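# Sort hammers with loose heads into the red bin

## Task

Among the three hammers, one or two have a head that shifts a tiny amount on its handle (test by tugging or rocking each head). Place every such hammer entirely inside the red bin, and keep the hammers whose heads are firm on the table.

## Robot and tools

Robot: two arms, left_arm and right_arm, each ending in a five-finger hand (left_arm carries a left hand, the mirror of the right). Calibrated bases in the scene frame: left_arm at (+0.026, +0.332, -0.001) m, right_arm at (-0.061, -0.414, 0) m, both turned only slightly about z. A post stands behind the arms. Loose objects may occasionally get a brief push.

Frames. Scene frame: origin at table-top height midway between the nominal bases, +z up, +x out over the table, left_arm on the +y side (image sides may differ). Each arm's hand position, quaternion and velocities in results are given in that arm's own base frame. Fixed cameras and the table use the scene frame. Motion offsets are taken along the current Hand target's own axes.

Hand point: a point 0.15 m out from the wrist flange along the fingers and 0.05 m in front of the palm. Its +z runs along the straight fingers, +y points out of the palm, +x runs across the palm away from the thumb on the right hand (toward the thumb on the left). Straight fingertips sit 0.06 to 0.07 m past the point along +z and 0.06 m behind it along -y. A bracket on the little-finger side of the wrist can strike things; with fingers level the wrist may hang lower than the hand and touch the table first.

A row is 28 numbers, each in [-1, 1], always for both arms: left dx, dy, dz, rx, ry, rz, then left thumb_turn, thumb_bend, index, middle, ring, little, force_limit, speed; then the same 14 for the right arm. The six pose numbers are offsets (not poses) from that arm's Hand target as it stood when the action or move began; 1.0 equals 0.6 m for dx..dz, and rx, ry, rz form one rotation vector where 1.0 equals 180 degrees. All six 0 means no new request for that arm. The six motor numbers are absolute targets: -1 open/straight, +1 closed; thumb_turn +1 puts the thumb opposite the fingers. force_limit maps -1..+1 to about 0..10 N at the fingertip (0..15 N for the two thumb motors); speed rises from nearly zero at -1 to full at +0.48 and above. There is no 'unchanged' code: to keep a hand as is, resend the eight hand numbers from its last executed row (before any row, use hand_measured plus hand_force_limit and hand_speed). Use speed about -0.94 or lower for a gentle close. The hand wraps objects about 0.035 to 0.065 m thick, handles down to about 0.025 m, or pinches light items between thumb tip and index pad.

Tools:
- execute_actions(actions, cameras): actions is a list of actions; each action is up to 15 rows, one per 1/30 s step, and a short action repeats its last row to step 15. Every row in an action counts from the action's starting Hand target. Images return only for an empty list or when cameras names them ("all" or names).
- move(target, speed, blend, stop_force, zero, blocking, cameras): straight-line travel toward one row or a list of up to 15 rows, all offsets counted from the same starting Hand targets. speed is m/s, 0.002 to 3.6 (default 0.25; turning up to twice that in rad/s). blend is corner rounding in m. stop_force (3 to 120 N, shared by both arms) ends an arm's path when its wrist sensor feels that much push against its direction; pair it with a slow speed and keep tool numbers identical across a list. zero (default true) re-zeroes the sensor first. blocking=false returns early but cannot be combined with stop_force. Total duration is capped at 10 s. The added move: line reports done, off_target, moving, held or fault, plus limits=paced (pose clipped) or limits=held.
- wait(seconds 0 to 3600), stop(), zoom_image(camera, region [x0, y0, x1, y1], at most 504 by 504 px, only from the newest images), show_instructions(), zero_wrist_force(arm), finished_scene(scene=1).

Results: hand pose and velocities, Hand target (the last commanded pose after clipping; the next offset starts here, and the hand often rests a little short of it), hand_measured, hand_stopped_by (moving, target, force, stalled, fault), hand_load_n (positive when the finger is pushed open; a drop toward 0 signals a lost grip), Wrist force/torque along the hand's axes plus a peak line, joint torques, motor temperatures. Cameras: cam_high, cam_low, cam_left_wrist, cam_right_wrist, each 672x504; calibration is given per camera.

Cautions: commanded orientation is clipped to within 32 degrees of the current one per step. The arms are stiff, so aiming even slightly beyond a solid contact can trip a fault; contact torque at a joint limit or roughly 150 N external force stops that arm for 10 s. Avoid bringing a wrist close to its own base axis (such moves are refused or swing the elbow). Do not let the arms or hands press on each other. Motors heating to 85 C brake the arm. Never drop, fling or release a moving object, never slam into things, and never leave anything off the table or let it fall, since that fails the task. Test loose heads with gentle tugs.

Each tool is called after ">>>" as name(argument=value, ...), one argument or row to a line, values as JSON.

Reference images:

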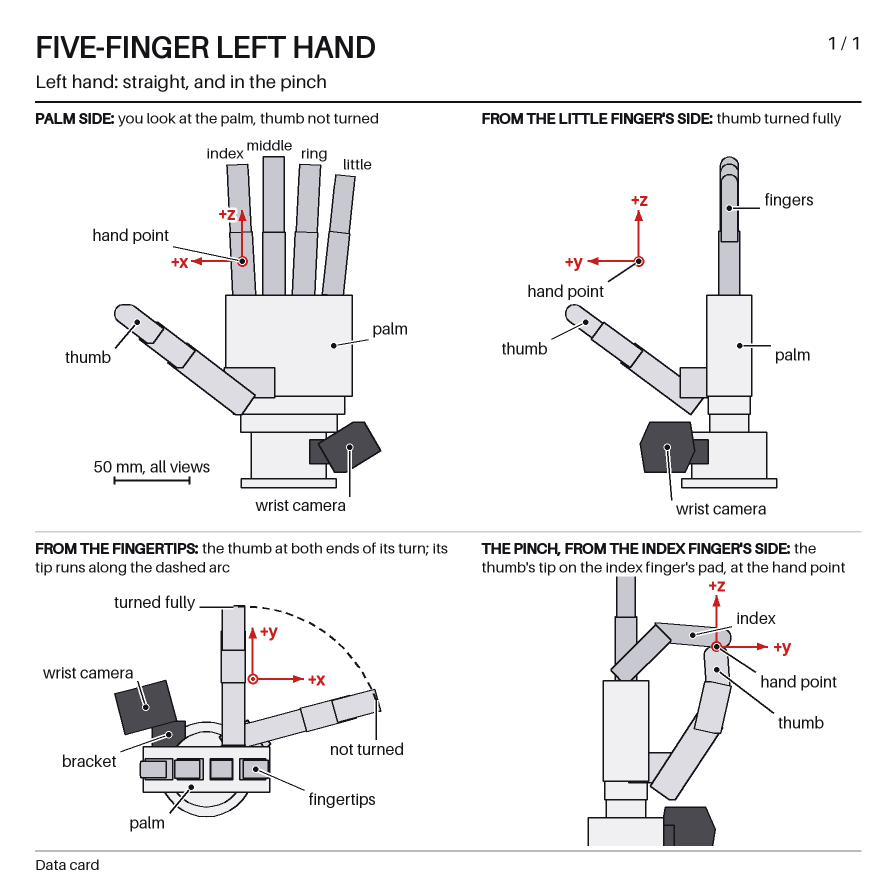

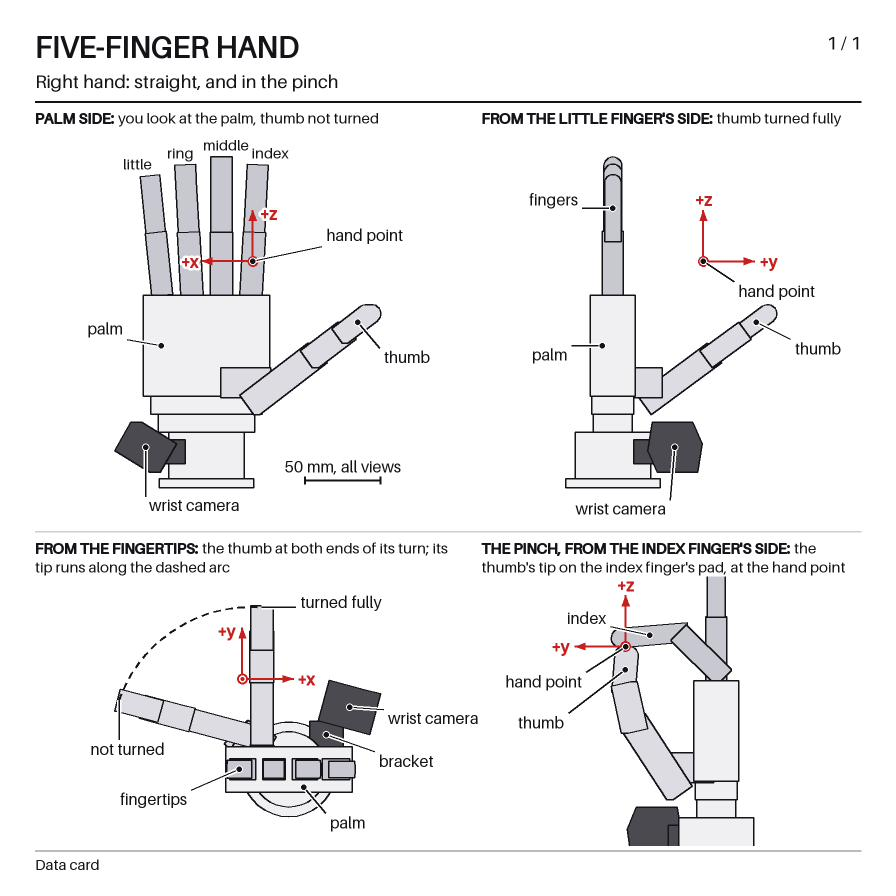

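## Session

>>> execute_actions(
  actions=[],
)

Scene clock: 0.00 s.
left_arm: end_effector_position=(+0.1131, +0.0119, +0.3295) hand_measured=(-1.000, -1.000, -1.000, -1.000, -1.000, -1.000) hand_load_n=(+0.0, +0.0, +0.0, +0.0, +0.0, +0.0) hand_stopped_by=(target, target, target, target, target, target) hand_force_limit=0.00 hand_speed=-0.80 end_effector_quat_wxyz=(+0.006, -0.096, +0.995, -0.023) | right_arm: end_effector_position=(+0.5048, +0.3851, +0.1633) hand_measured=(-1.000, -1.000, -1.000, -1.000, -1.000, -1.000) hand_load_n=(+0.0, +0.0, +0.0, +0.0, +0.0, +0.0) hand_stopped_by=(target, target, target, target, target, target) hand_force_limit=0.00 hand_speed=-0.80 end_effector_quat_wxyz=(-0.085, +0.361, +0.928, +0.012)
Joint positions: left_arm=[3.994 -1.046 -1.968 1.421 -1.529 -0.91] | right_arm=[0.389 -0.833 1.014 1.498 1.436 -0.447]
Joint velocities: within noise
Joint torques (N m): no reading
Motor temperatures (°C): left_arm=[28 30 28 36 33 34] | right_arm=[28 30 27 35 36 32]
Wrist force (N): no reading
Wrist torque (N m): no reading
Wrist force, peak (N): no reading
Hand target: left_arm +0.1131, +0.0119, +0.3295; +0.006, -0.096, +0.995, -0.023 | right_arm +0.5048, +0.3851, +0.1633; -0.085, +0.361, +0.928, +0.012

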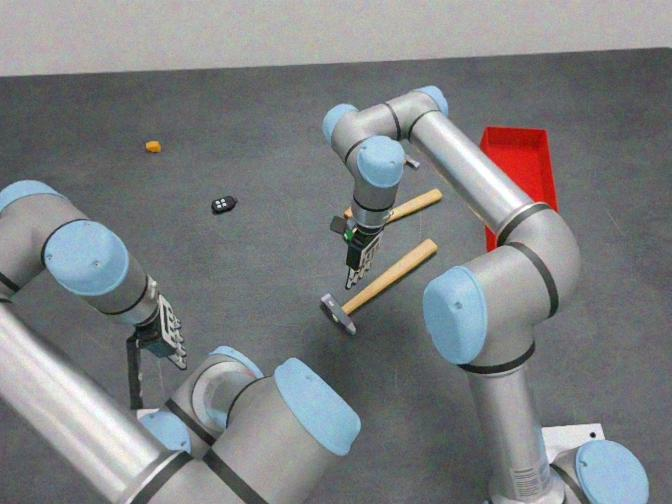

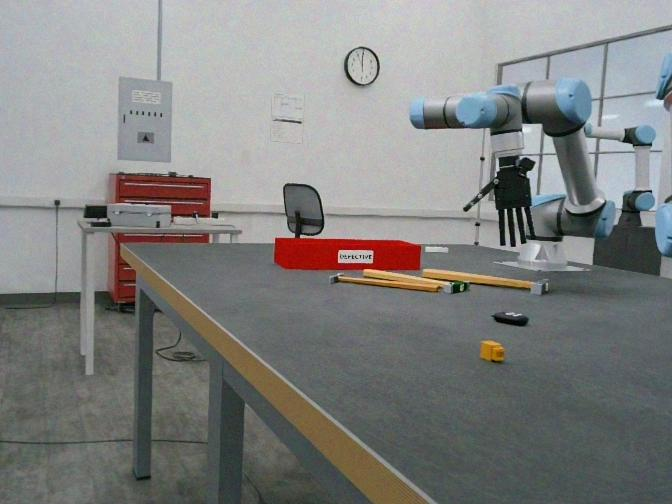

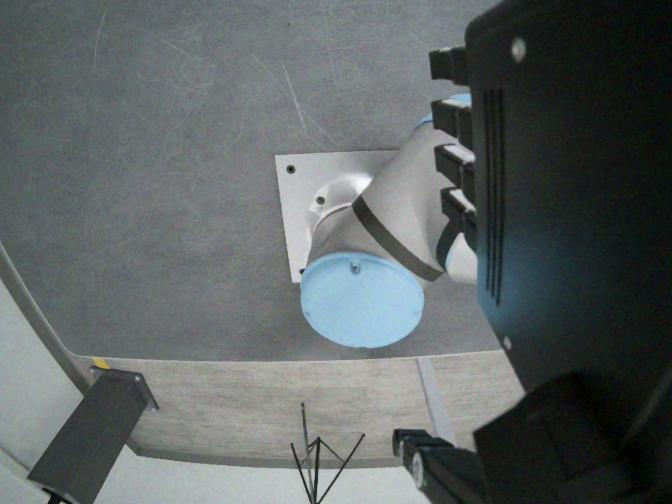

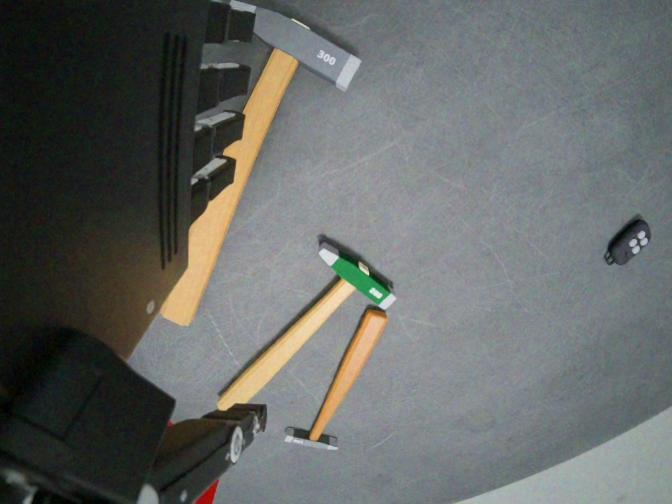

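>>> zoom_image(
  camera="cam_right_wrist",
  region=[200, 0, 420, 165],
)

>>> zoom_image(
  camera="cam_right_wrist",
  region=[200, 220, 420, 460],
)

>>> zoom_image(
  camera="cam_high",
  region=[300, 120, 570, 350],
)

>>> zoom_image(
  camera="cam_low",
  region=[260, 220, 580, 370],
)

Scaled by 2.291 from the camera's image (finer frame: 960x720).

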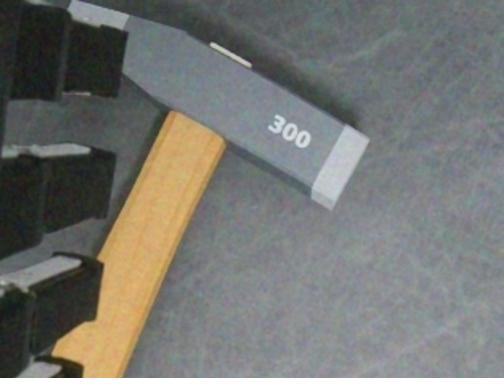

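Scaled by 2.100 from the camera's image (finer frame: 960x720).

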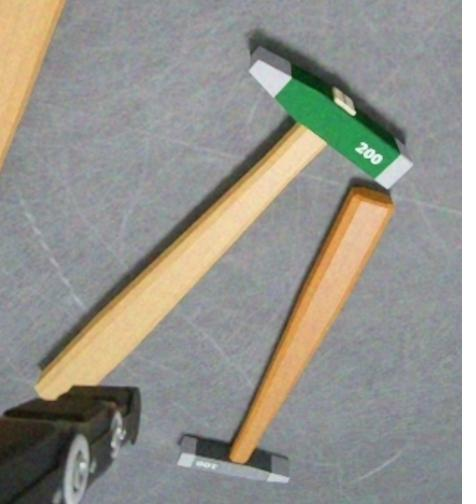

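Scaled by 1.867.

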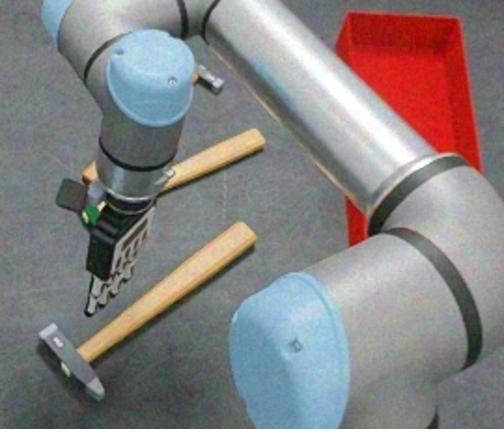

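Scaled by 1.575.

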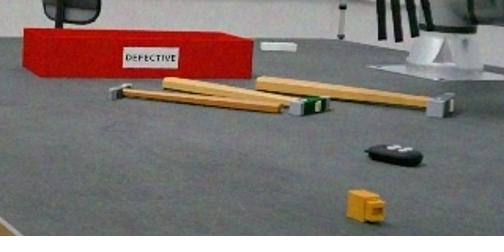

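>>> move(
  target=[
    [0,0,0,0,0,0,-1,-1,-1,-1,-1,-1,0,-0.8,0.0555,-0.013,-0.3277,0,0,0,-1,-1,-1,-1,-1,-1,0,-0.8],
    [0,0,0,0,0,0,-1,-1,-1,-1,-1,-1,0,-0.8,-0.3993,-0.9094,-0.4313,0.110,-0.3845,-0.861,-1,-1,-1,-1,-1,-1,0,-0.8],
  ],
  blend=0.1,
  speed=0.4,
  cameras=["all"],
)

Scene clock: 115.40 s.
left_arm: end_effector_position=(+0.1131, +0.0119, +0.3295) hand_measured=(-1.000, -1.000, -1.000, -1.000, -1.000, -1.000) hand_load_n=(+0.0, +0.0, +0.0, +0.0, +0.0, +0.0) hand_stopped_by=(target, target, target, target, target, target) hand_force_limit=0.00 hand_speed=-0.80 end_effector_quat_wxyz=(+0.006, -0.096, +0.995, -0.023) | right_arm: end_effector_position=(+0.3496, -0.1997, +0.3997) hand_measured=(-1.000, -1.000, -1.000, -1.000, -1.000, -1.000) hand_load_n=(+0.0, -0.5, +0.0, +0.0, +0.0, +0.0) hand_stopped_by=(target, target, target, target, target, target) hand_force_limit=0.00 hand_speed=-0.80 end_effector_quat_wxyz=(-0.337, +0.816, -0.436, +0.175)
Joint positions: left_arm=[3.994 -1.046 -1.968 1.421 -1.529 -0.91] | right_arm=[-1.207 -1.386 1.342 1.841 0.818 -5.027]
Joint torques (N m): left_arm=[-1.13 -4.6 17.37 -2.64 0.13 0.14] | right_arm=[-8.9 -15.25 -26.31 5.64 -3.57 -2.27]
Wrist force (N): left_arm=[-0.1 -0.1 0.0] | right_arm=[0.1 1.2 0.6]
Wrist torque (N m): left_arm=[-0.01 0.00 0.00] | right_arm=[0.34 -0.11 0.19]
Wrist force, peak (N): left_arm=[-0.3 -0.1 -0.6] | right_arm=[0.7 1.9 0.7]
Hand target: left_arm +0.1131, +0.0119, +0.3295; +0.006, -0.096, +0.995, -0.023 | right_arm +0.3496, -0.1997, +0.3997; -0.337, +0.816, -0.436, +0.175
Off the commanded pose: left_arm 0.000 m, 0 deg | right_arm 0.000 m, 0 deg.
move: done; blend cut to 0.0998 m at target 1
cam_right_wrist: T_world_to_cam=[[-0.41276, -0.62831, -0.65943, 0.27868], [-0.90593, 0.35828, 0.22568, 0.29599], [0.09446, 0.69055, -0.71709, 0.50459]] pos_world=[0.33551, -0.2794, 0.4788]

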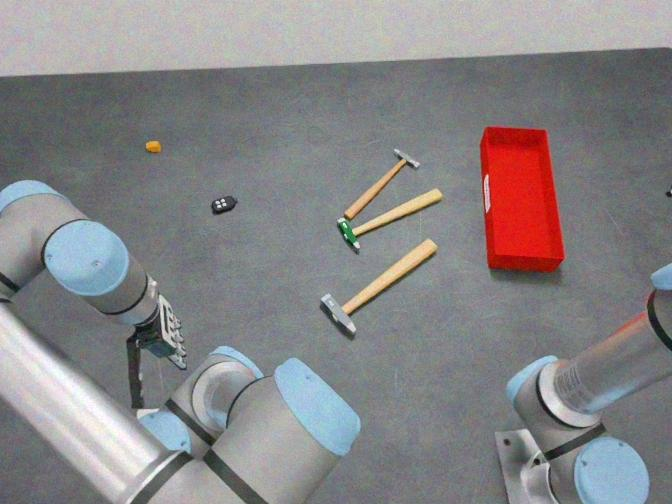

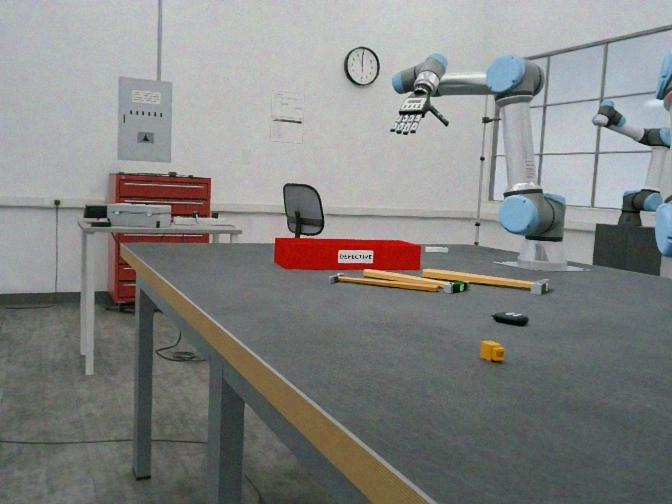

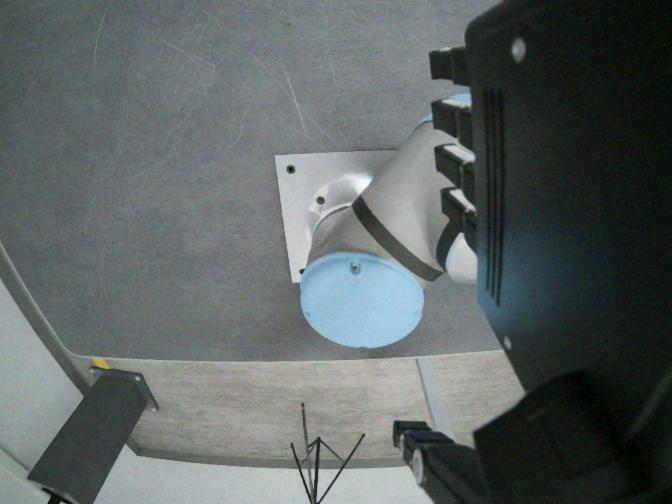

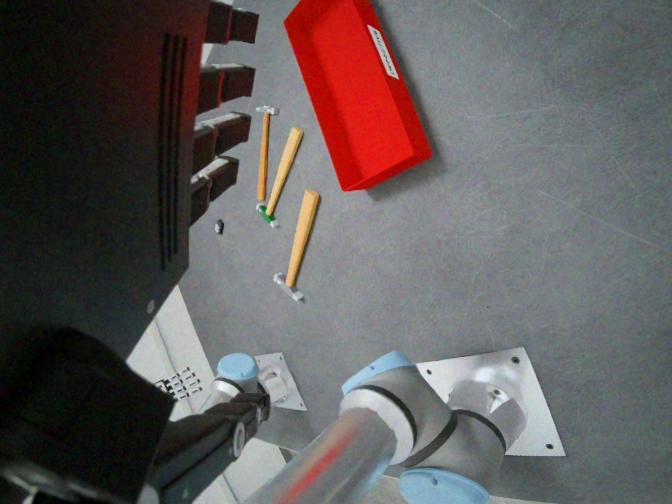

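>>> zoom_image(
  camera="cam_high",
  region=[300, 110, 460, 350],
)

>>> zoom_image(
  camera="cam_high",
  region=[310, 220, 450, 350],
)

Scaled by 2.100.

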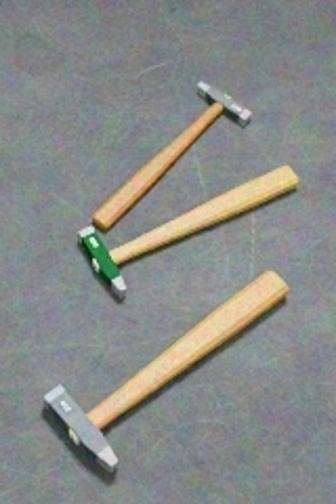

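Scaled by 3.600.

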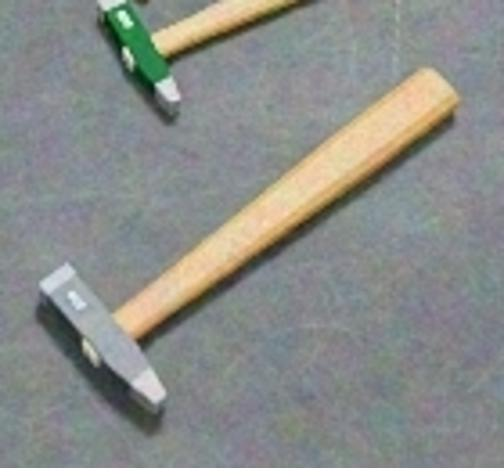

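>>> move(
  target=[0,0,0,0,0,0,-1,-1,-1,-1,-1,-1,0,-0.8,-0.5905,-0.1542,0.7438,0,0.0028,0.0028,1,-1,-1,-1,-1,-1,0,0],
  speed=0.3,
  cameras=["cam_right_wrist","cam_high","cam_low"],
)

Scene clock: 151.83 s.
left_arm: end_effector_position=(+0.1131, +0.0119, +0.3295) hand_measured=(-1.000, -1.000, -1.000, -1.000, -1.000, -1.000) hand_load_n=(+0.0, -0.5, +0.0, +0.0, +0.0, +0.0) hand_stopped_by=(target, target, target, target, target, target) hand_force_limit=0.00 hand_speed=-0.80 end_effector_quat_wxyz=(+0.006, -0.096, +0.995, -0.023) | right_arm: end_effector_position=(+0.4658, +0.3077, +0.1503) hand_measured=(+1.000, -1.000, -1.000, -1.000, -1.000, -1.000) hand_load_n=(+0.0, +0.0, +0.0, +0.0, +0.0, +0.0) hand_stopped_by=(target, target, target, target, target, target) hand_force_limit=0.00 hand_speed=0.00 end_effector_quat_wxyz=(-0.336, +0.813, -0.441, +0.177)
Joint positions: left_arm=[3.994 -1.046 -1.968 1.421 -1.529 -0.91] | right_arm=[0.19 -1.308 1.661 0.479 1.295 -3.42]
Joint torques (N m): left_arm=[-1.58 -4.79 17.56 -2.66 0.07 0.06] | right_arm=[6.63 -19.96 -26.99 -1.64 2.49 1.63]
Wrist force (N): left_arm=[0.1 -0.2 -0.2] | right_arm=[0.1 1.4 0.8]
Wrist torque (N m): left_arm=[-0.01 -0.04 0.02] | right_arm=[0.34 -0.13 0.02]
Wrist force, peak (N): left_arm=[0.1 -0.2 -0.5] | right_arm=[-1.0 1.2 1.9]
Hand target: left_arm +0.1131, +0.0119, +0.3295; +0.006, -0.096, +0.995, -0.023 | right_arm +0.4658, +0.3077, +0.1503; -0.336, +0.813, -0.441, +0.177
Off the commanded pose: left_arm 0.000 m, 0 deg | right_arm 0.000 m, 0 deg.
move: done
cam_right_wrist: T_world_to_cam=[[-0.42051, -0.62315, -0.65943, 0.48306], [-0.90142, 0.36948, 0.22567, 0.27018], [0.10301, 0.68932, -0.71709, -0.03914]] pos_world=[0.4507, 0.22817, 0.2295]
Images, in order (width x height): cam_high 672x504, cam_low 672x504, cam_right_wrist 672x504.

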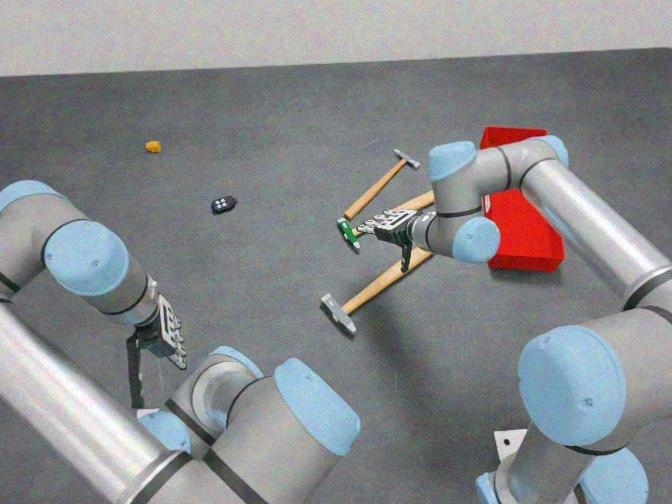

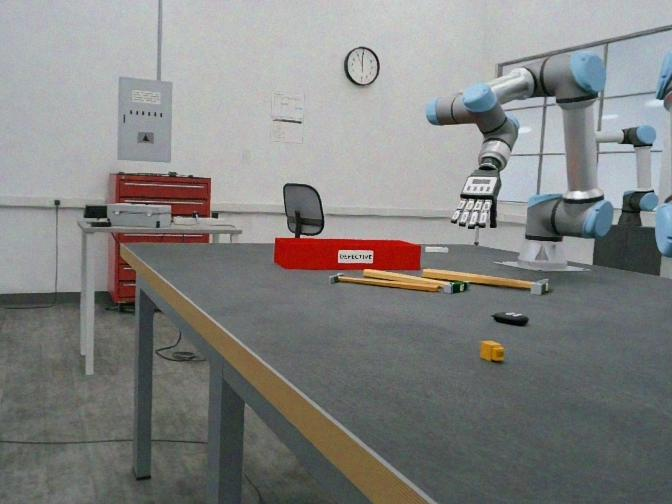

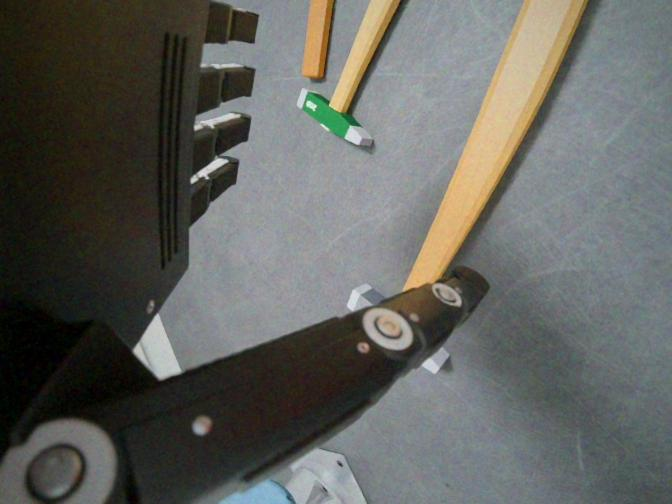

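>>> move(
  target=[0,0,0,0,0,0,-1,-1,-1,-1,-1,-1,0,-0.8,0.0006,0.1145,0.0976,0.0667,0,0,1,-1,-1,-1,-1,-1,0,0],
  speed=0.15,
  cameras=["cam_right_wrist","cam_high","cam_low"],
)

Scene clock: 194.43 s.
left_arm: end_effector_position=(+0.1131, +0.0119, +0.3295) hand_measured=(-1.000, -1.000, -1.000, -1.000, -1.000, -1.000) hand_load_n=(+0.0, +0.0, +0.5, +0.0, +0.0, +0.0) hand_stopped_by=(target, target, target, target, target, target) hand_force_limit=0.00 hand_speed=-0.80 end_effector_quat_wxyz=(+0.006, -0.096, +0.995, -0.023) | right_arm: end_effector_position=(+0.4591, +0.3038, +0.0604) hand_measured=(+1.000, -1.000, -1.000, -1.000, -1.000, -1.000) hand_load_n=(+0.0, +0.0, +0.0, +0.0, +0.0, +0.0) hand_stopped_by=(target, target, target, target, target, target) hand_force_limit=0.00 hand_speed=0.00 end_effector_quat_wxyz=(-0.419, +0.773, -0.420, +0.223)
Joint positions: left_arm=[3.994 -1.046 -1.968 1.421 -1.529 -0.91] | right_arm=[0.138 -1.322 2 -0.048 1.202 -3.389]
Joint torques (N m): left_arm=[-1.53 -4.73 18.09 -2.67 0.09 0.12] | right_arm=[-10.05 -17.1 -6.12 -2.2 -2.72 1.51]
Wrist force (N): left_arm=[0.0 0.0 -0.2] | right_arm=[-0.3 1.5 0.8]
Wrist torque (N m): left_arm=[0.01 -0.01 -0.01] | right_arm=[0.41 -0.08 0.00]
Wrist force, peak (N): left_arm=[-0.2 -0.1 -0.6] | right_arm=[0.2 2.2 1.2]
Hand target: left_arm +0.1131, +0.0119, +0.3295; +0.006, -0.096, +0.995, -0.023 | right_arm +0.4591, +0.3038, +0.0604; -0.419, +0.773, -0.420, +0.223
Off the commanded pose: left_arm 0.000 m, 0 deg | right_arm 0.000 m, 0 deg.
move: done
cam_right_wrist: T_world_to_cam=[[-0.29406, -0.53927, -0.78912, 0.34285], [-0.93, 0.35191, 0.10607, 0.31167], [0.2205, 0.76508, -0.60501, -0.18407]] pos_world=[0.43126, 0.21604, 0.12613]
Images, in order (width x height): cam_high 672x504, cam_low 672x504, cam_right_wrist 672x504.

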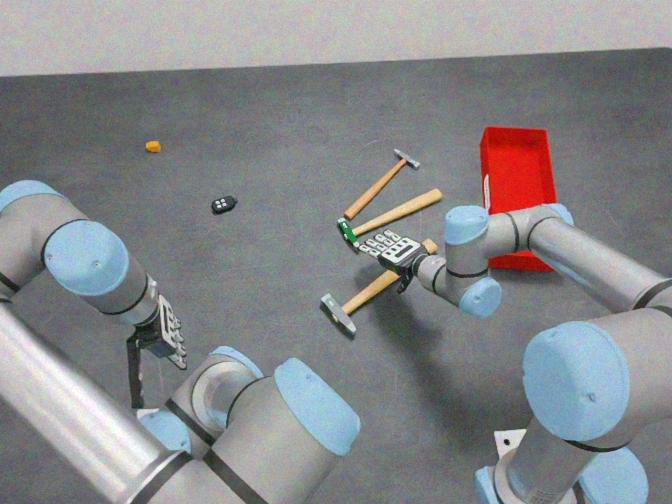

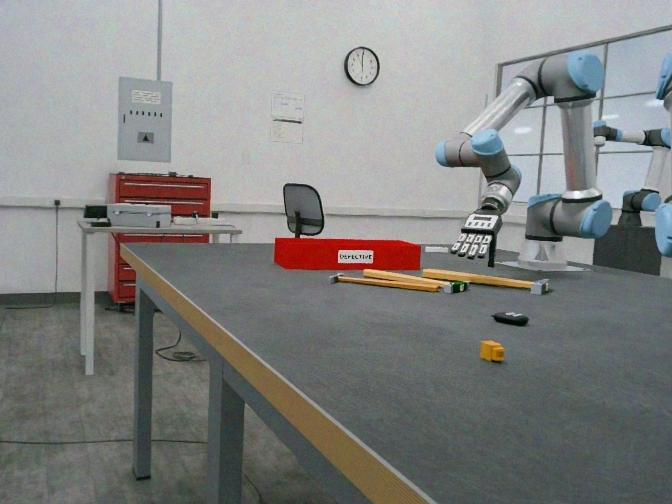

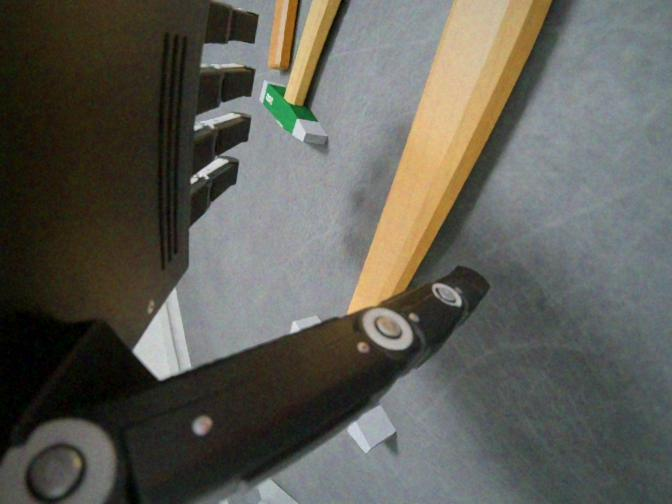

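>>> move(
  target=[0,0,0,0,0,0,-1,-1,-1,-1,-1,-1,0,-0.8,0.0005,0.0626,0.0411,0,0,0,1,-1,-1,-1,-1,-1,0,0],
  speed=0.012,
  stop_force=4,
  cameras=["cam_right_wrist","cam_low"],
)

Scene clock: 214.90 s.
left_arm: end_effector_position=(+0.1131, +0.0119, +0.3295) hand_measured=(-1.000, -1.000, -1.000, -1.000, -1.000, -1.000) hand_load_n=(+0.0, +0.0, +0.0, +0.0, +0.0, +0.0) hand_stopped_by=(target, target, target, target, target, target) hand_force_limit=0.00 hand_speed=-0.80 end_effector_quat_wxyz=(+0.006, -0.096, +0.995, -0.023) | right_arm: end_effector_position=(+0.4591, +0.3039, +0.0218) hand_measured=(+1.000, -1.000, -1.000, -1.000, -1.000, -1.000) hand_load_n=(+0.0, +0.0, +0.0, +0.0, +0.0, +0.0) hand_stopped_by=(target, target, target, target, target, target) hand_force_limit=0.00 hand_speed=0.00 end_effector_quat_wxyz=(-0.419, +0.773, -0.420, +0.223)
Joint positions: left_arm=[3.994 -1.046 -1.968 1.421 -1.529 -0.91] | right_arm=[0.138 -1.255 2.038 -0.153 1.202 -3.389]
Joint torques (N m): left_arm=[-1.69 -5.3 18.08 -2.8 0.13 0.23] | right_arm=[6.15 -40.36 -22.34 2.83 1.43 -1.37]
Wrist force (N): left_arm=[0.2 -0.2 -0.3] | right_arm=[-0.3 -1.9 -1.9]
Wrist torque (N m): left_arm=[-0.02 -0.05 0.01] | right_arm=[0.17 -0.06 -0.02]
Wrist force, peak (N): left_arm=[0.1 -0.4 -0.4] | right_arm=[-1.6 -11.8 -9.4]
Hand target: left_arm +0.1131, +0.0119, +0.3295; +0.006, -0.096, +0.995, -0.023 | right_arm +0.4591, +0.3039, +0.0218; -0.419, +0.773, -0.420, +0.223 (not the last commanded pose)
Off the commanded pose: left_arm 0.000 m, 0 deg | right_arm 0.006 m, 0 deg.
move: contact (right_arm)
cam_right_wrist: T_world_to_cam=[[-0.29404, -0.53921, -0.78917, 0.31235], [-0.93001, 0.3519, 0.10608, 0.31567], [0.22051, 0.76512, -0.60495, -0.20742]] pos_world=[0.43116, 0.21604, 0.08753]
Images, in order (width x height): cam_low 672x504, cam_right_wrist 672x504.

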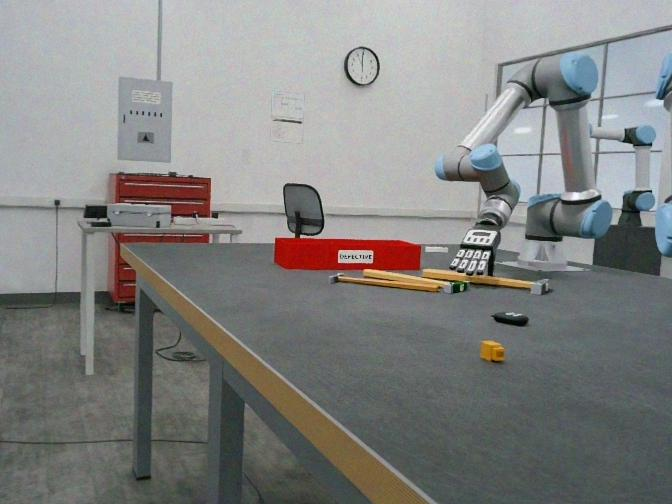

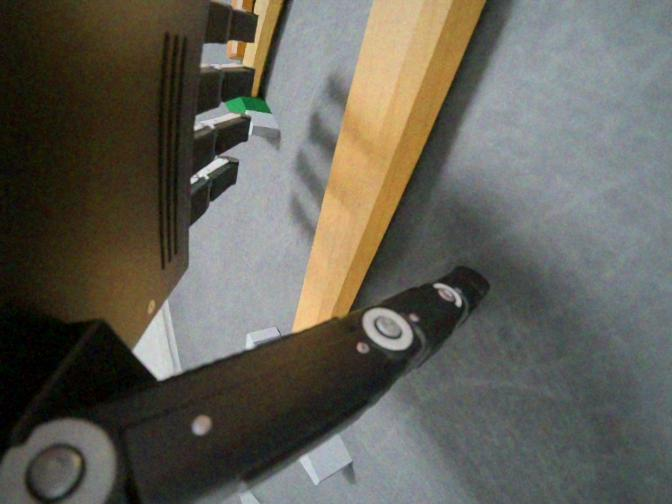

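>>> move(
  target=[
    [0,0,0,0,0,0,-1,-1,-1,-1,-1,-1,0,-0.8,0.0,-0.0028,-0.0018,0,0,0,1,-1,-1,-1,-1,-1,0,0],
    [0,0,0,0,0,0,-1,-1,-1,-1,-1,-1,0,-0.8,0.0,-0.0028,-0.0018,0,0,0,1,-0.5,-0.5,-0.5,-0.5,-0.5,-0.6,-0.5],
    [0,0,0,0,0,0,-1,-1,-1,-1,-1,-1,0,-0.8,0.0,-0.0028,-0.0018,0,0,0,1,-0.35,0.4,0.4,0.4,0.4,-0.6,-0.7],
  ],
  speed=0.02,
  cameras=["cam_right_wrist","cam_low"],
)

Scene clock: 251.07 s.
left_arm: end_effector_position=(+0.1131, +0.0119, +0.3295) hand_measured=(-1.000, -1.000, -1.000, -1.000, -1.000, -1.000) hand_load_n=(+0.0, +0.0, +0.0, +0.0, +0.0, +0.0) hand_stopped_by=(target, target, target, target, target, target) hand_force_limit=0.00 hand_speed=-0.80 end_effector_quat_wxyz=(+0.006, -0.096, +0.995, -0.023) | right_arm: end_effector_position=(+0.4591, +0.3039, +0.0238) hand_measured=(+1.000, -0.352, -0.008, -0.060, -0.034, -0.004) hand_load_n=(+1.5, +10.5, +12.0, +0.0, +4.5, +2.0) hand_stopped_by=(target, target, force, force, force, force) hand_force_limit=-0.60 hand_speed=-0.70 end_effector_quat_wxyz=(-0.419, +0.773, -0.420, +0.223)
Joint positions: left_arm=[3.994 -1.046 -1.968 1.421 -1.529 -0.91] | right_arm=[0.138 -1.259 2.036 -0.147 1.202 -3.389]
Joint torques (N m): left_arm=[-2.07 -4.5 17.89 -2.82 0.1 0.2] | right_arm=[-6.54 -39.62 -21.11 1.85 -1.46 -2.09]
Wrist force (N): left_arm=[0.2 -0.2 0.1] | right_arm=[0.4 1.7 0.0]
Wrist torque (N m): left_arm=[-0.03 -0.04 0.02] | right_arm=[0.37 -0.13 -0.01]
Wrist force, peak (N): left_arm=[-0.2 -0.1 -0.5] | right_arm=[-0.3 -2.0 -1.7]
Hand target: left_arm +0.1131, +0.0119, +0.3295; +0.006, -0.096, +0.995, -0.023 | right_arm +0.4591, +0.3039, +0.0238; -0.419, +0.773, -0.420, +0.223
Off the commanded pose: left_arm 0.000 m, 0 deg | right_arm 0.000 m, 0 deg.
move: done
cam_right_wrist: T_world_to_cam=[[-0.29406, -0.53927, -0.78912, 0.31394], [-0.93, 0.35191, 0.10607, 0.31545], [0.2205, 0.76508, -0.60501, -0.20619]] pos_world=[0.43116, 0.21604, 0.08953]
Images, in order (width x height): cam_low 672x504, cam_right_wrist 672x504.

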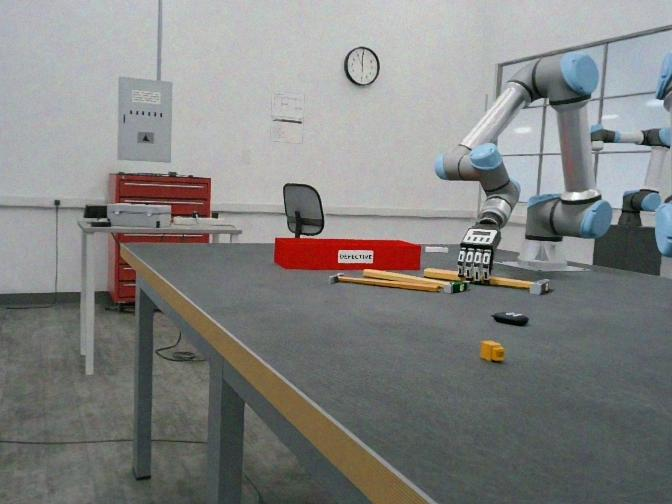

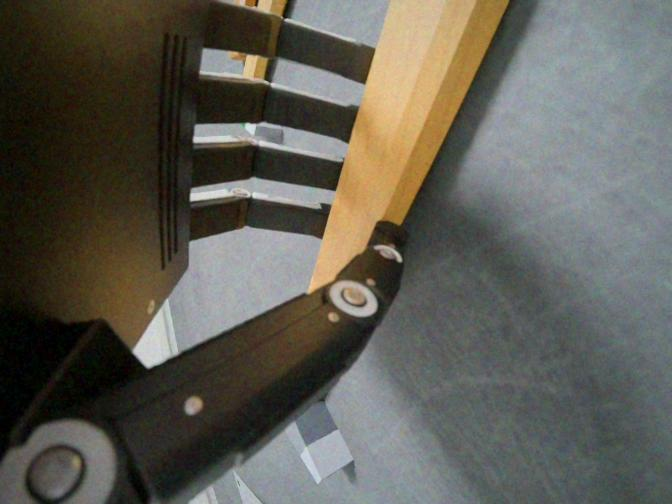

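>>> move(
  target=[0,0,0,0,0,0,-1,-1,-1,-1,-1,-1,0,-0.8,0.0,-0.167,-0.1096,0,0,0,1,-0.35,0.4,0.4,0.4,0.4,-0.6,-0.7],
  speed=0.08,
  cameras=["cam_right_wrist","cam_low","cam_high"],
)

Scene clock: 258.80 s.
left_arm: end_effector_position=(+0.1131, +0.0119, +0.3295) hand_measured=(-1.000, -1.000, -1.000, -1.000, -1.000, -1.000) hand_load_n=(+0.0, +0.0, +0.0, +0.0, +0.0, +0.0) hand_stopped_by=(target, target, target, target, target, target) hand_force_limit=0.00 hand_speed=-0.80 end_effector_quat_wxyz=(+0.006, -0.096, +0.995, -0.023) | right_arm: end_effector_position=(+0.4597, +0.3031, +0.1436) hand_measured=(+1.000, -0.350, -0.006, -0.060, -0.034, -0.004) hand_load_n=(+0.0, +0.0, +0.0, +0.0, +0.0, +0.0) hand_stopped_by=(target, target, force, force, force, force) hand_force_limit=-0.60 hand_speed=-0.70 end_effector_quat_wxyz=(-0.419, +0.773, -0.420, +0.223)
Joint positions: left_arm=[3.994 -1.046 -1.968 1.421 -1.529 -0.91] | right_arm=[0.136 -1.435 1.888 0.177 1.2 -3.39]
Joint torques (N m): left_arm=[-1.26 -4.37 18.13 -2.78 0.16 0.19] | right_arm=[-10.51 -37.9 -27.63 3.09 -2.89 -2.36]
Wrist force (N): left_arm=[-0.1 -0.1 -0.3] | right_arm=[0.1 1.3 0.9]
Wrist torque (N m): left_arm=[0.02 0.01 -0.01] | right_arm=[0.38 -0.14 0.21]
Wrist force, peak (N): left_arm=[-0.2 0.0 -0.6] | right_arm=[-0.1 4.4 2.4]
Hand target: left_arm +0.1131, +0.0119, +0.3295; +0.006, -0.096, +0.995, -0.023 | right_arm +0.4597, +0.3031, +0.1437; -0.419, +0.773, -0.420, +0.223
Off the commanded pose: left_arm 0.000 m, 0 deg | right_arm 0.000 m, 0 deg.
move: done
cam_right_wrist: T_world_to_cam=[[-0.29404, -0.53921, -0.78917, 0.40827], [-0.93001, 0.3519, 0.10608, 0.30355], [0.22051, 0.76512, -0.60495, -0.13334]] pos_world=[0.43176, 0.21534, 0.20933]
Images, in order (width x height): cam_high 672x504, cam_low 672x504, cam_right_wrist 672x504.

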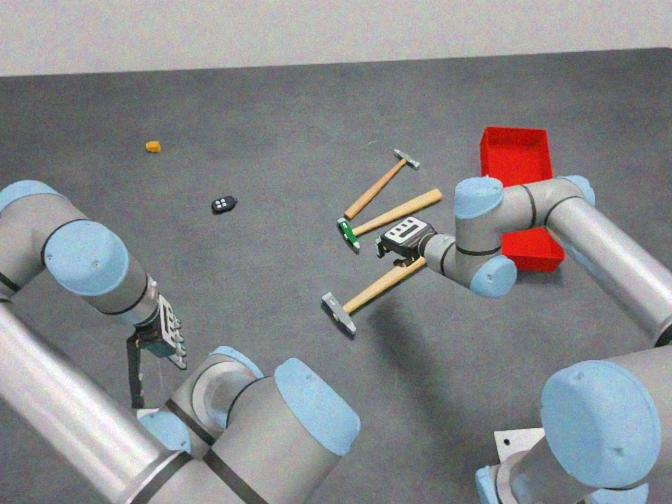

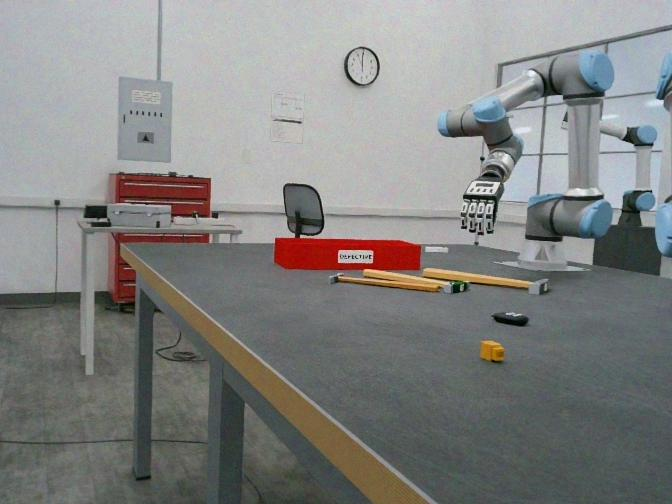

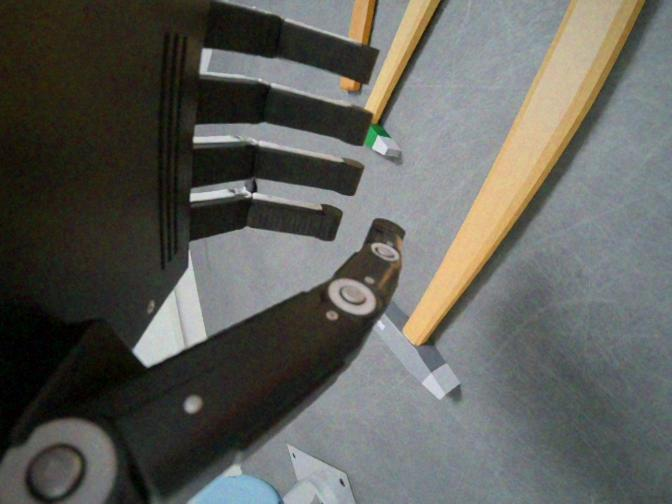

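>>> zoom_image(
  camera="cam_right_wrist",
  region=[320, 0, 660, 420],
)

Scaled by 1.200 from the camera's image (finer frame: 960x720).

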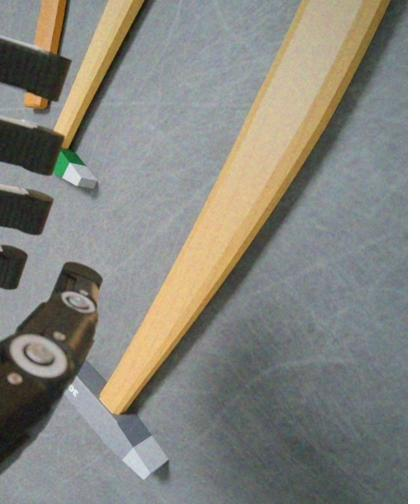

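>>> move(
  target=[
    [0,0,0,0,0,0,-1,-1,-1,-1,-1,-1,0,-0.8,0.0009,0.1427,0.084,0,0,0,1,-0.5,-0.5,-0.5,-0.5,-0.5,0,-0.4],
  ],
  speed=0.1,
  cameras=["cam_right_wrist"],
)

>>> zoom_image(
  camera="cam_right_wrist",
  region=[260, 0, 600, 420],
)

Scene clock: 305.43 s.
left_arm: end_effector_position=(+0.1131, +0.0119, +0.3295) hand_measured=(-1.000, -1.000, -1.000, -1.000, -1.000, -1.000) hand_load_n=(+0.0, +0.0, +0.0, +0.0, +0.0, +0.0) hand_stopped_by=(target, target, target, target, target, target) hand_force_limit=0.00 hand_speed=-0.80 end_effector_quat_wxyz=(+0.006, -0.096, +0.995, -0.023) | right_arm: end_effector_position=(+0.4555, +0.3006, +0.0445) hand_measured=(+1.000, -0.500, -0.500, -0.500, -0.500, -0.500) hand_load_n=(+0.0, +0.5, +0.0, +0.0, +0.0, +0.0) hand_stopped_by=(target, target, target, target, target, target) hand_force_limit=0.00 hand_speed=-0.40 end_effector_quat_wxyz=(-0.419, +0.773, -0.420, +0.223)
Joint positions: left_arm=[3.994 -1.046 -1.968 1.421 -1.529 -0.91] | right_arm=[0.13 -1.305 2.03 -0.093 1.195 -3.394]
Joint torques (N m): left_arm=[-1.41 -4.62 18 -2.83 0.16 0.16] | right_arm=[-7.69 -16.75 -6.74 -2.09 -2.79 1.4]
Wrist force (N): left_arm=[0.2 -0.1 -0.1] | right_arm=[0.3 1.3 1.0]
Wrist torque (N m): left_arm=[-0.01 -0.04 0.01] | right_arm=[0.34 -0.17 0.22]
Wrist force, peak (N): left_arm=[0.2 -0.2 -0.5] | right_arm=[0.1 1.9 1.1]
Hand target: left_arm +0.1131, +0.0119, +0.3295; +0.006, -0.096, +0.995, -0.023 | right_arm +0.4555, +0.3006, +0.0444; -0.419, +0.773, -0.420, +0.223
Off the commanded pose: left_arm 0.000 m, 0 deg | right_arm 0.000 m, 0 deg.
move: done
cam_right_wrist: T_world_to_cam=[[-0.29406, -0.53927, -0.78912, 0.32749], [-0.93, 0.35191, 0.10607, 0.31104], [0.2205, 0.76508, -0.60501, -0.19042]] pos_world=[0.42756, 0.21284, 0.11023]

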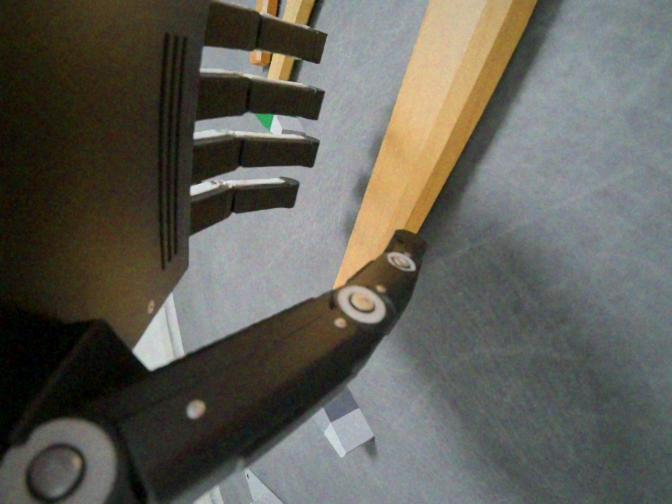

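Scaled by 1.200 from the camera's image (finer frame: 960x720).

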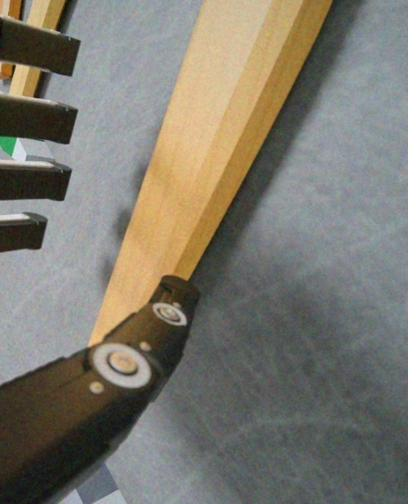

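>>> move(
  target=[
    [0,0,0,0,0,0,-1,-1,-1,-1,-1,-1,0,-0.8,0.0003,0.0348,0.0228,0,0,0,1,-0.5,-0.5,-0.5,-0.5,-0.5,0,-0.4],
  ],
  speed=0.02,
  stop_force=6,
)

>>> move(
  target=[
    [0,0,0,0,0,0,-1,-1,-1,-1,-1,-1,0,-0.8,0,0,0,0,0,0,1,-0.35,-0.15,-0.15,-0.15,-0.15,0.4,-0.4],
    [0,0,0,0,0,0,-1,-1,-1,-1,-1,-1,0,-0.8,0,0,0,0,0,0,1,-0.2,0.5,0.5,0.5,0.5,0.4,-0.7],
  ],
  speed=0.02,
  cameras=["cam_right_wrist"],
)

Scene clock: 317.57 s.
left_arm: end_effector_position=(+0.1131, +0.0119, +0.3295) hand_measured=(-1.000, -1.000, -1.000, -1.000, -1.000, -1.000) hand_load_n=(+0.0, +0.0, +0.0, +0.0, +0.0, +0.0) hand_stopped_by=(target, target, target, target, target, target) hand_force_limit=0.00 hand_speed=-0.80 end_effector_quat_wxyz=(+0.006, -0.096, +0.995, -0.023) | right_arm: end_effector_position=(+0.4554, +0.3006, +0.0195) hand_measured=(+1.000, -0.500, -0.500, -0.500, -0.500, -0.500) hand_load_n=(+0.0, +0.0, +0.0, +0.0, +0.0, +0.0) hand_stopped_by=(target, target, target, target, target, target) hand_force_limit=0.00 hand_speed=-0.40 end_effector_quat_wxyz=(-0.419, +0.773, -0.420, +0.223)
Joint positions: left_arm=[3.994 -1.046 -1.968 1.421 -1.529 -0.91] | right_arm=[0.131 -1.26 2.054 -0.162 1.195 -3.394]
Joint torques (N m): left_arm=[-1.6 -4.5 18.57 -2.9 0.11 0.12] | right_arm=[6.27 -16.72 -6.09 -2.07 -2.17 -0.28]
Wrist force (N): left_arm=[0.1 -0.1 -0.3] | right_arm=[0.4 1.3 0.9]
Wrist torque (N m): left_arm=[0.00 -0.02 0.00] | right_arm=[0.37 -0.19 0.22]
Wrist force, peak (N): left_arm=[-0.1 -0.3 -0.4] | right_arm=[0.1 1.8 0.8]
Hand target: left_arm +0.1131, +0.0119, +0.3295; +0.006, -0.096, +0.995, -0.023 | right_arm +0.4554, +0.3006, +0.0195; -0.419, +0.773, -0.420, +0.223
Off the commanded pose: left_arm 0.000 m, 0 deg | right_arm 0.000 m, 0 deg.
move: done

Scene clock: 318.57 s.
left_arm: end_effector_position=(+0.1131, +0.0119, +0.3295) hand_measured=(-1.000, -1.000, -1.000, -1.000, -1.000, -1.000) hand_load_n=(+0.0, +0.0, +0.0, +0.0, +0.0, +0.0) hand_stopped_by=(target, target, target, target, target, target) hand_force_limit=0.00 hand_speed=-0.80 end_effector_quat_wxyz=(+0.006, -0.096, +0.995, -0.023) | right_arm: end_effector_position=(+0.4554, +0.3006, +0.0195) hand_measured=(+1.000, -0.302, -0.044, -0.344, -0.044, +0.010) hand_load_n=(+7.0, +13.5, +14.5, +15.0, +0.5, +6.0) hand_stopped_by=(target, force, force, force, force, force) hand_force_limit=0.40 hand_speed=-0.70 end_effector_quat_wxyz=(-0.419, +0.773, -0.420, +0.223)
Joint positions: left_arm=[3.994 -1.046 -1.968 1.421 -1.529 -0.91] | right_arm=[0.131 -1.26 2.054 -0.162 1.195 -3.394]
Joint torques (N m): left_arm=[-1.32 -4.56 18.66 -2.89 0.15 0.19] | right_arm=[6.47 -16.99 -5.86 4.66 0.26 0.21]
Wrist force (N): left_arm=[0.0 -0.1 -0.4] | right_arm=[1.3 -17.0 -2.0]
Wrist torque (N m): left_arm=[0.00 -0.02 0.00] | right_arm=[0.22 -0.09 -0.06]
Wrist force, peak (N): left_arm=[0.1 -0.3 -0.4] | right_arm=[1.2 -17.2 -2.0]
Hand target: left_arm +0.1131, +0.0119, +0.3295; +0.006, -0.096, +0.995, -0.023 | right_arm +0.4554, +0.3006, +0.0195; -0.419, +0.773, -0.420, +0.223
Off the commanded pose: left_arm 0.000 m, 0 deg | right_arm 0.000 m, 0 deg.
move: done
cam_right_wrist: T_world_to_cam=[[-0.29414, -0.53925, -0.78911, 0.30776], [-0.92998, 0.35195, 0.10613, 0.31357], [0.2205, 0.76508, -0.60501, -0.20553]] pos_world=[0.42746, 0.21284, 0.08523]

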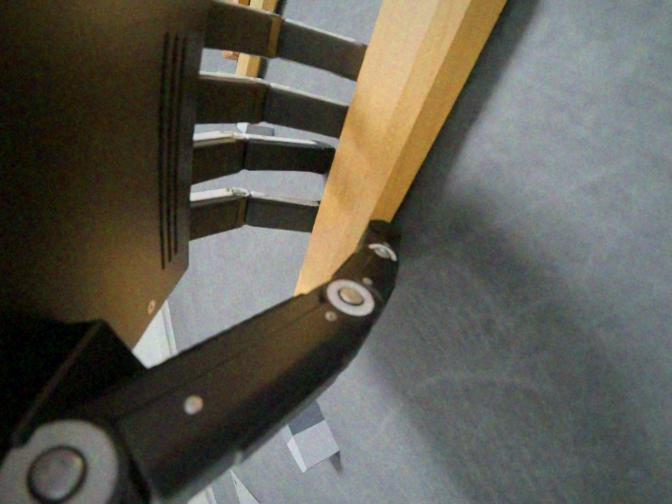

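>>> move(
  target=[
    [0,0,0,0,0,0,-1,-1,-1,-1,-1,-1,0,-0.8,0,0,0,0,0,0,1,-0.45,-0.3,-0.5,-0.3,-0.3,0.4,-0.7],
    [0,0,0,0,0,0,-1,-1,-1,-1,-1,-1,0,-0.8,0,-0.0042,-0.0027,0,0,0,1,-0.35,-0.15,-0.25,-0.15,-0.15,0.2,-0.7],
    [0,0,0,0,0,0,-1,-1,-1,-1,-1,-1,0,-0.8,0,-0.0042,-0.0027,0,0,0,1,-0.35,0.5,0.5,0.5,0.5,0.3,-0.92],
  ],
  speed=0.02,
  cameras=["cam_right_wrist"],
)

Scene clock: 330.37 s.
left_arm: end_effector_position=(+0.1131, +0.0119, +0.3295) hand_measured=(-1.000, -1.000, -1.000, -1.000, -1.000, -1.000) hand_load_n=(+0.0, +0.0, +0.0, +0.0, +0.0, +0.0) hand_stopped_by=(target, target, target, target, target, target) hand_force_limit=0.00 hand_speed=-0.80 end_effector_quat_wxyz=(+0.006, -0.096, +0.995, -0.023) | right_arm: end_effector_position=(+0.4554, +0.3006, +0.0225) hand_measured=(+1.000, -0.352, -0.040, -0.036, -0.010, +0.058) hand_load_n=(+3.0, +10.5, +2.0, +10.5, +0.5, +5.0) hand_stopped_by=(target, target, force, force, force, force) hand_force_limit=0.30 hand_speed=-0.92 end_effector_quat_wxyz=(-0.419, +0.773, -0.420, +0.223)
Joint positions: left_arm=[3.994 -1.046 -1.968 1.421 -1.529 -0.91] | right_arm=[0.131 -1.265 2.051 -0.154 1.195 -3.394]
Joint torques (N m): left_arm=[-1.59 -4.74 18.65 -2.97 0.1 0.16] | right_arm=[-8 -39.11 -21.02 2.18 -1.97 -1.36]
Wrist force (N): left_arm=[0.1 -0.1 -0.1] | right_arm=[0.0 2.1 -0.6]
Wrist torque (N m): left_arm=[0.00 -0.03 0.01] | right_arm=[0.44 -0.18 0.16]
Wrist force, peak (N): left_arm=[0.1 -0.3 -0.6] | right_arm=[1.0 -17.2 -2.1]
Hand target: left_arm +0.1131, +0.0119, +0.3295; +0.006, -0.096, +0.995, -0.023 | right_arm +0.4554, +0.3006, +0.0225; -0.419, +0.773, -0.420, +0.223
Off the commanded pose: left_arm 0.000 m, 0 deg | right_arm 0.000 m, 0 deg.
move: done
cam_right_wrist: T_world_to_cam=[[-0.29404, -0.53921, -0.78917, 0.31011], [-0.93001, 0.3519, 0.10608, 0.31337], [0.22051, 0.76512, -0.60495, -0.20375]] pos_world=[0.42756, 0.21284, 0.08823]

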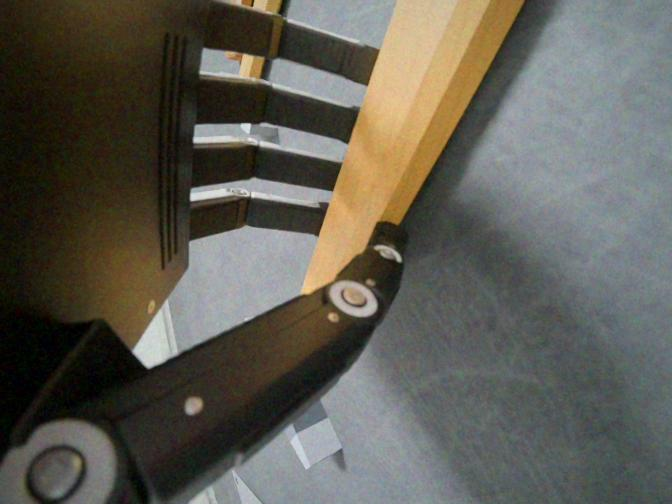

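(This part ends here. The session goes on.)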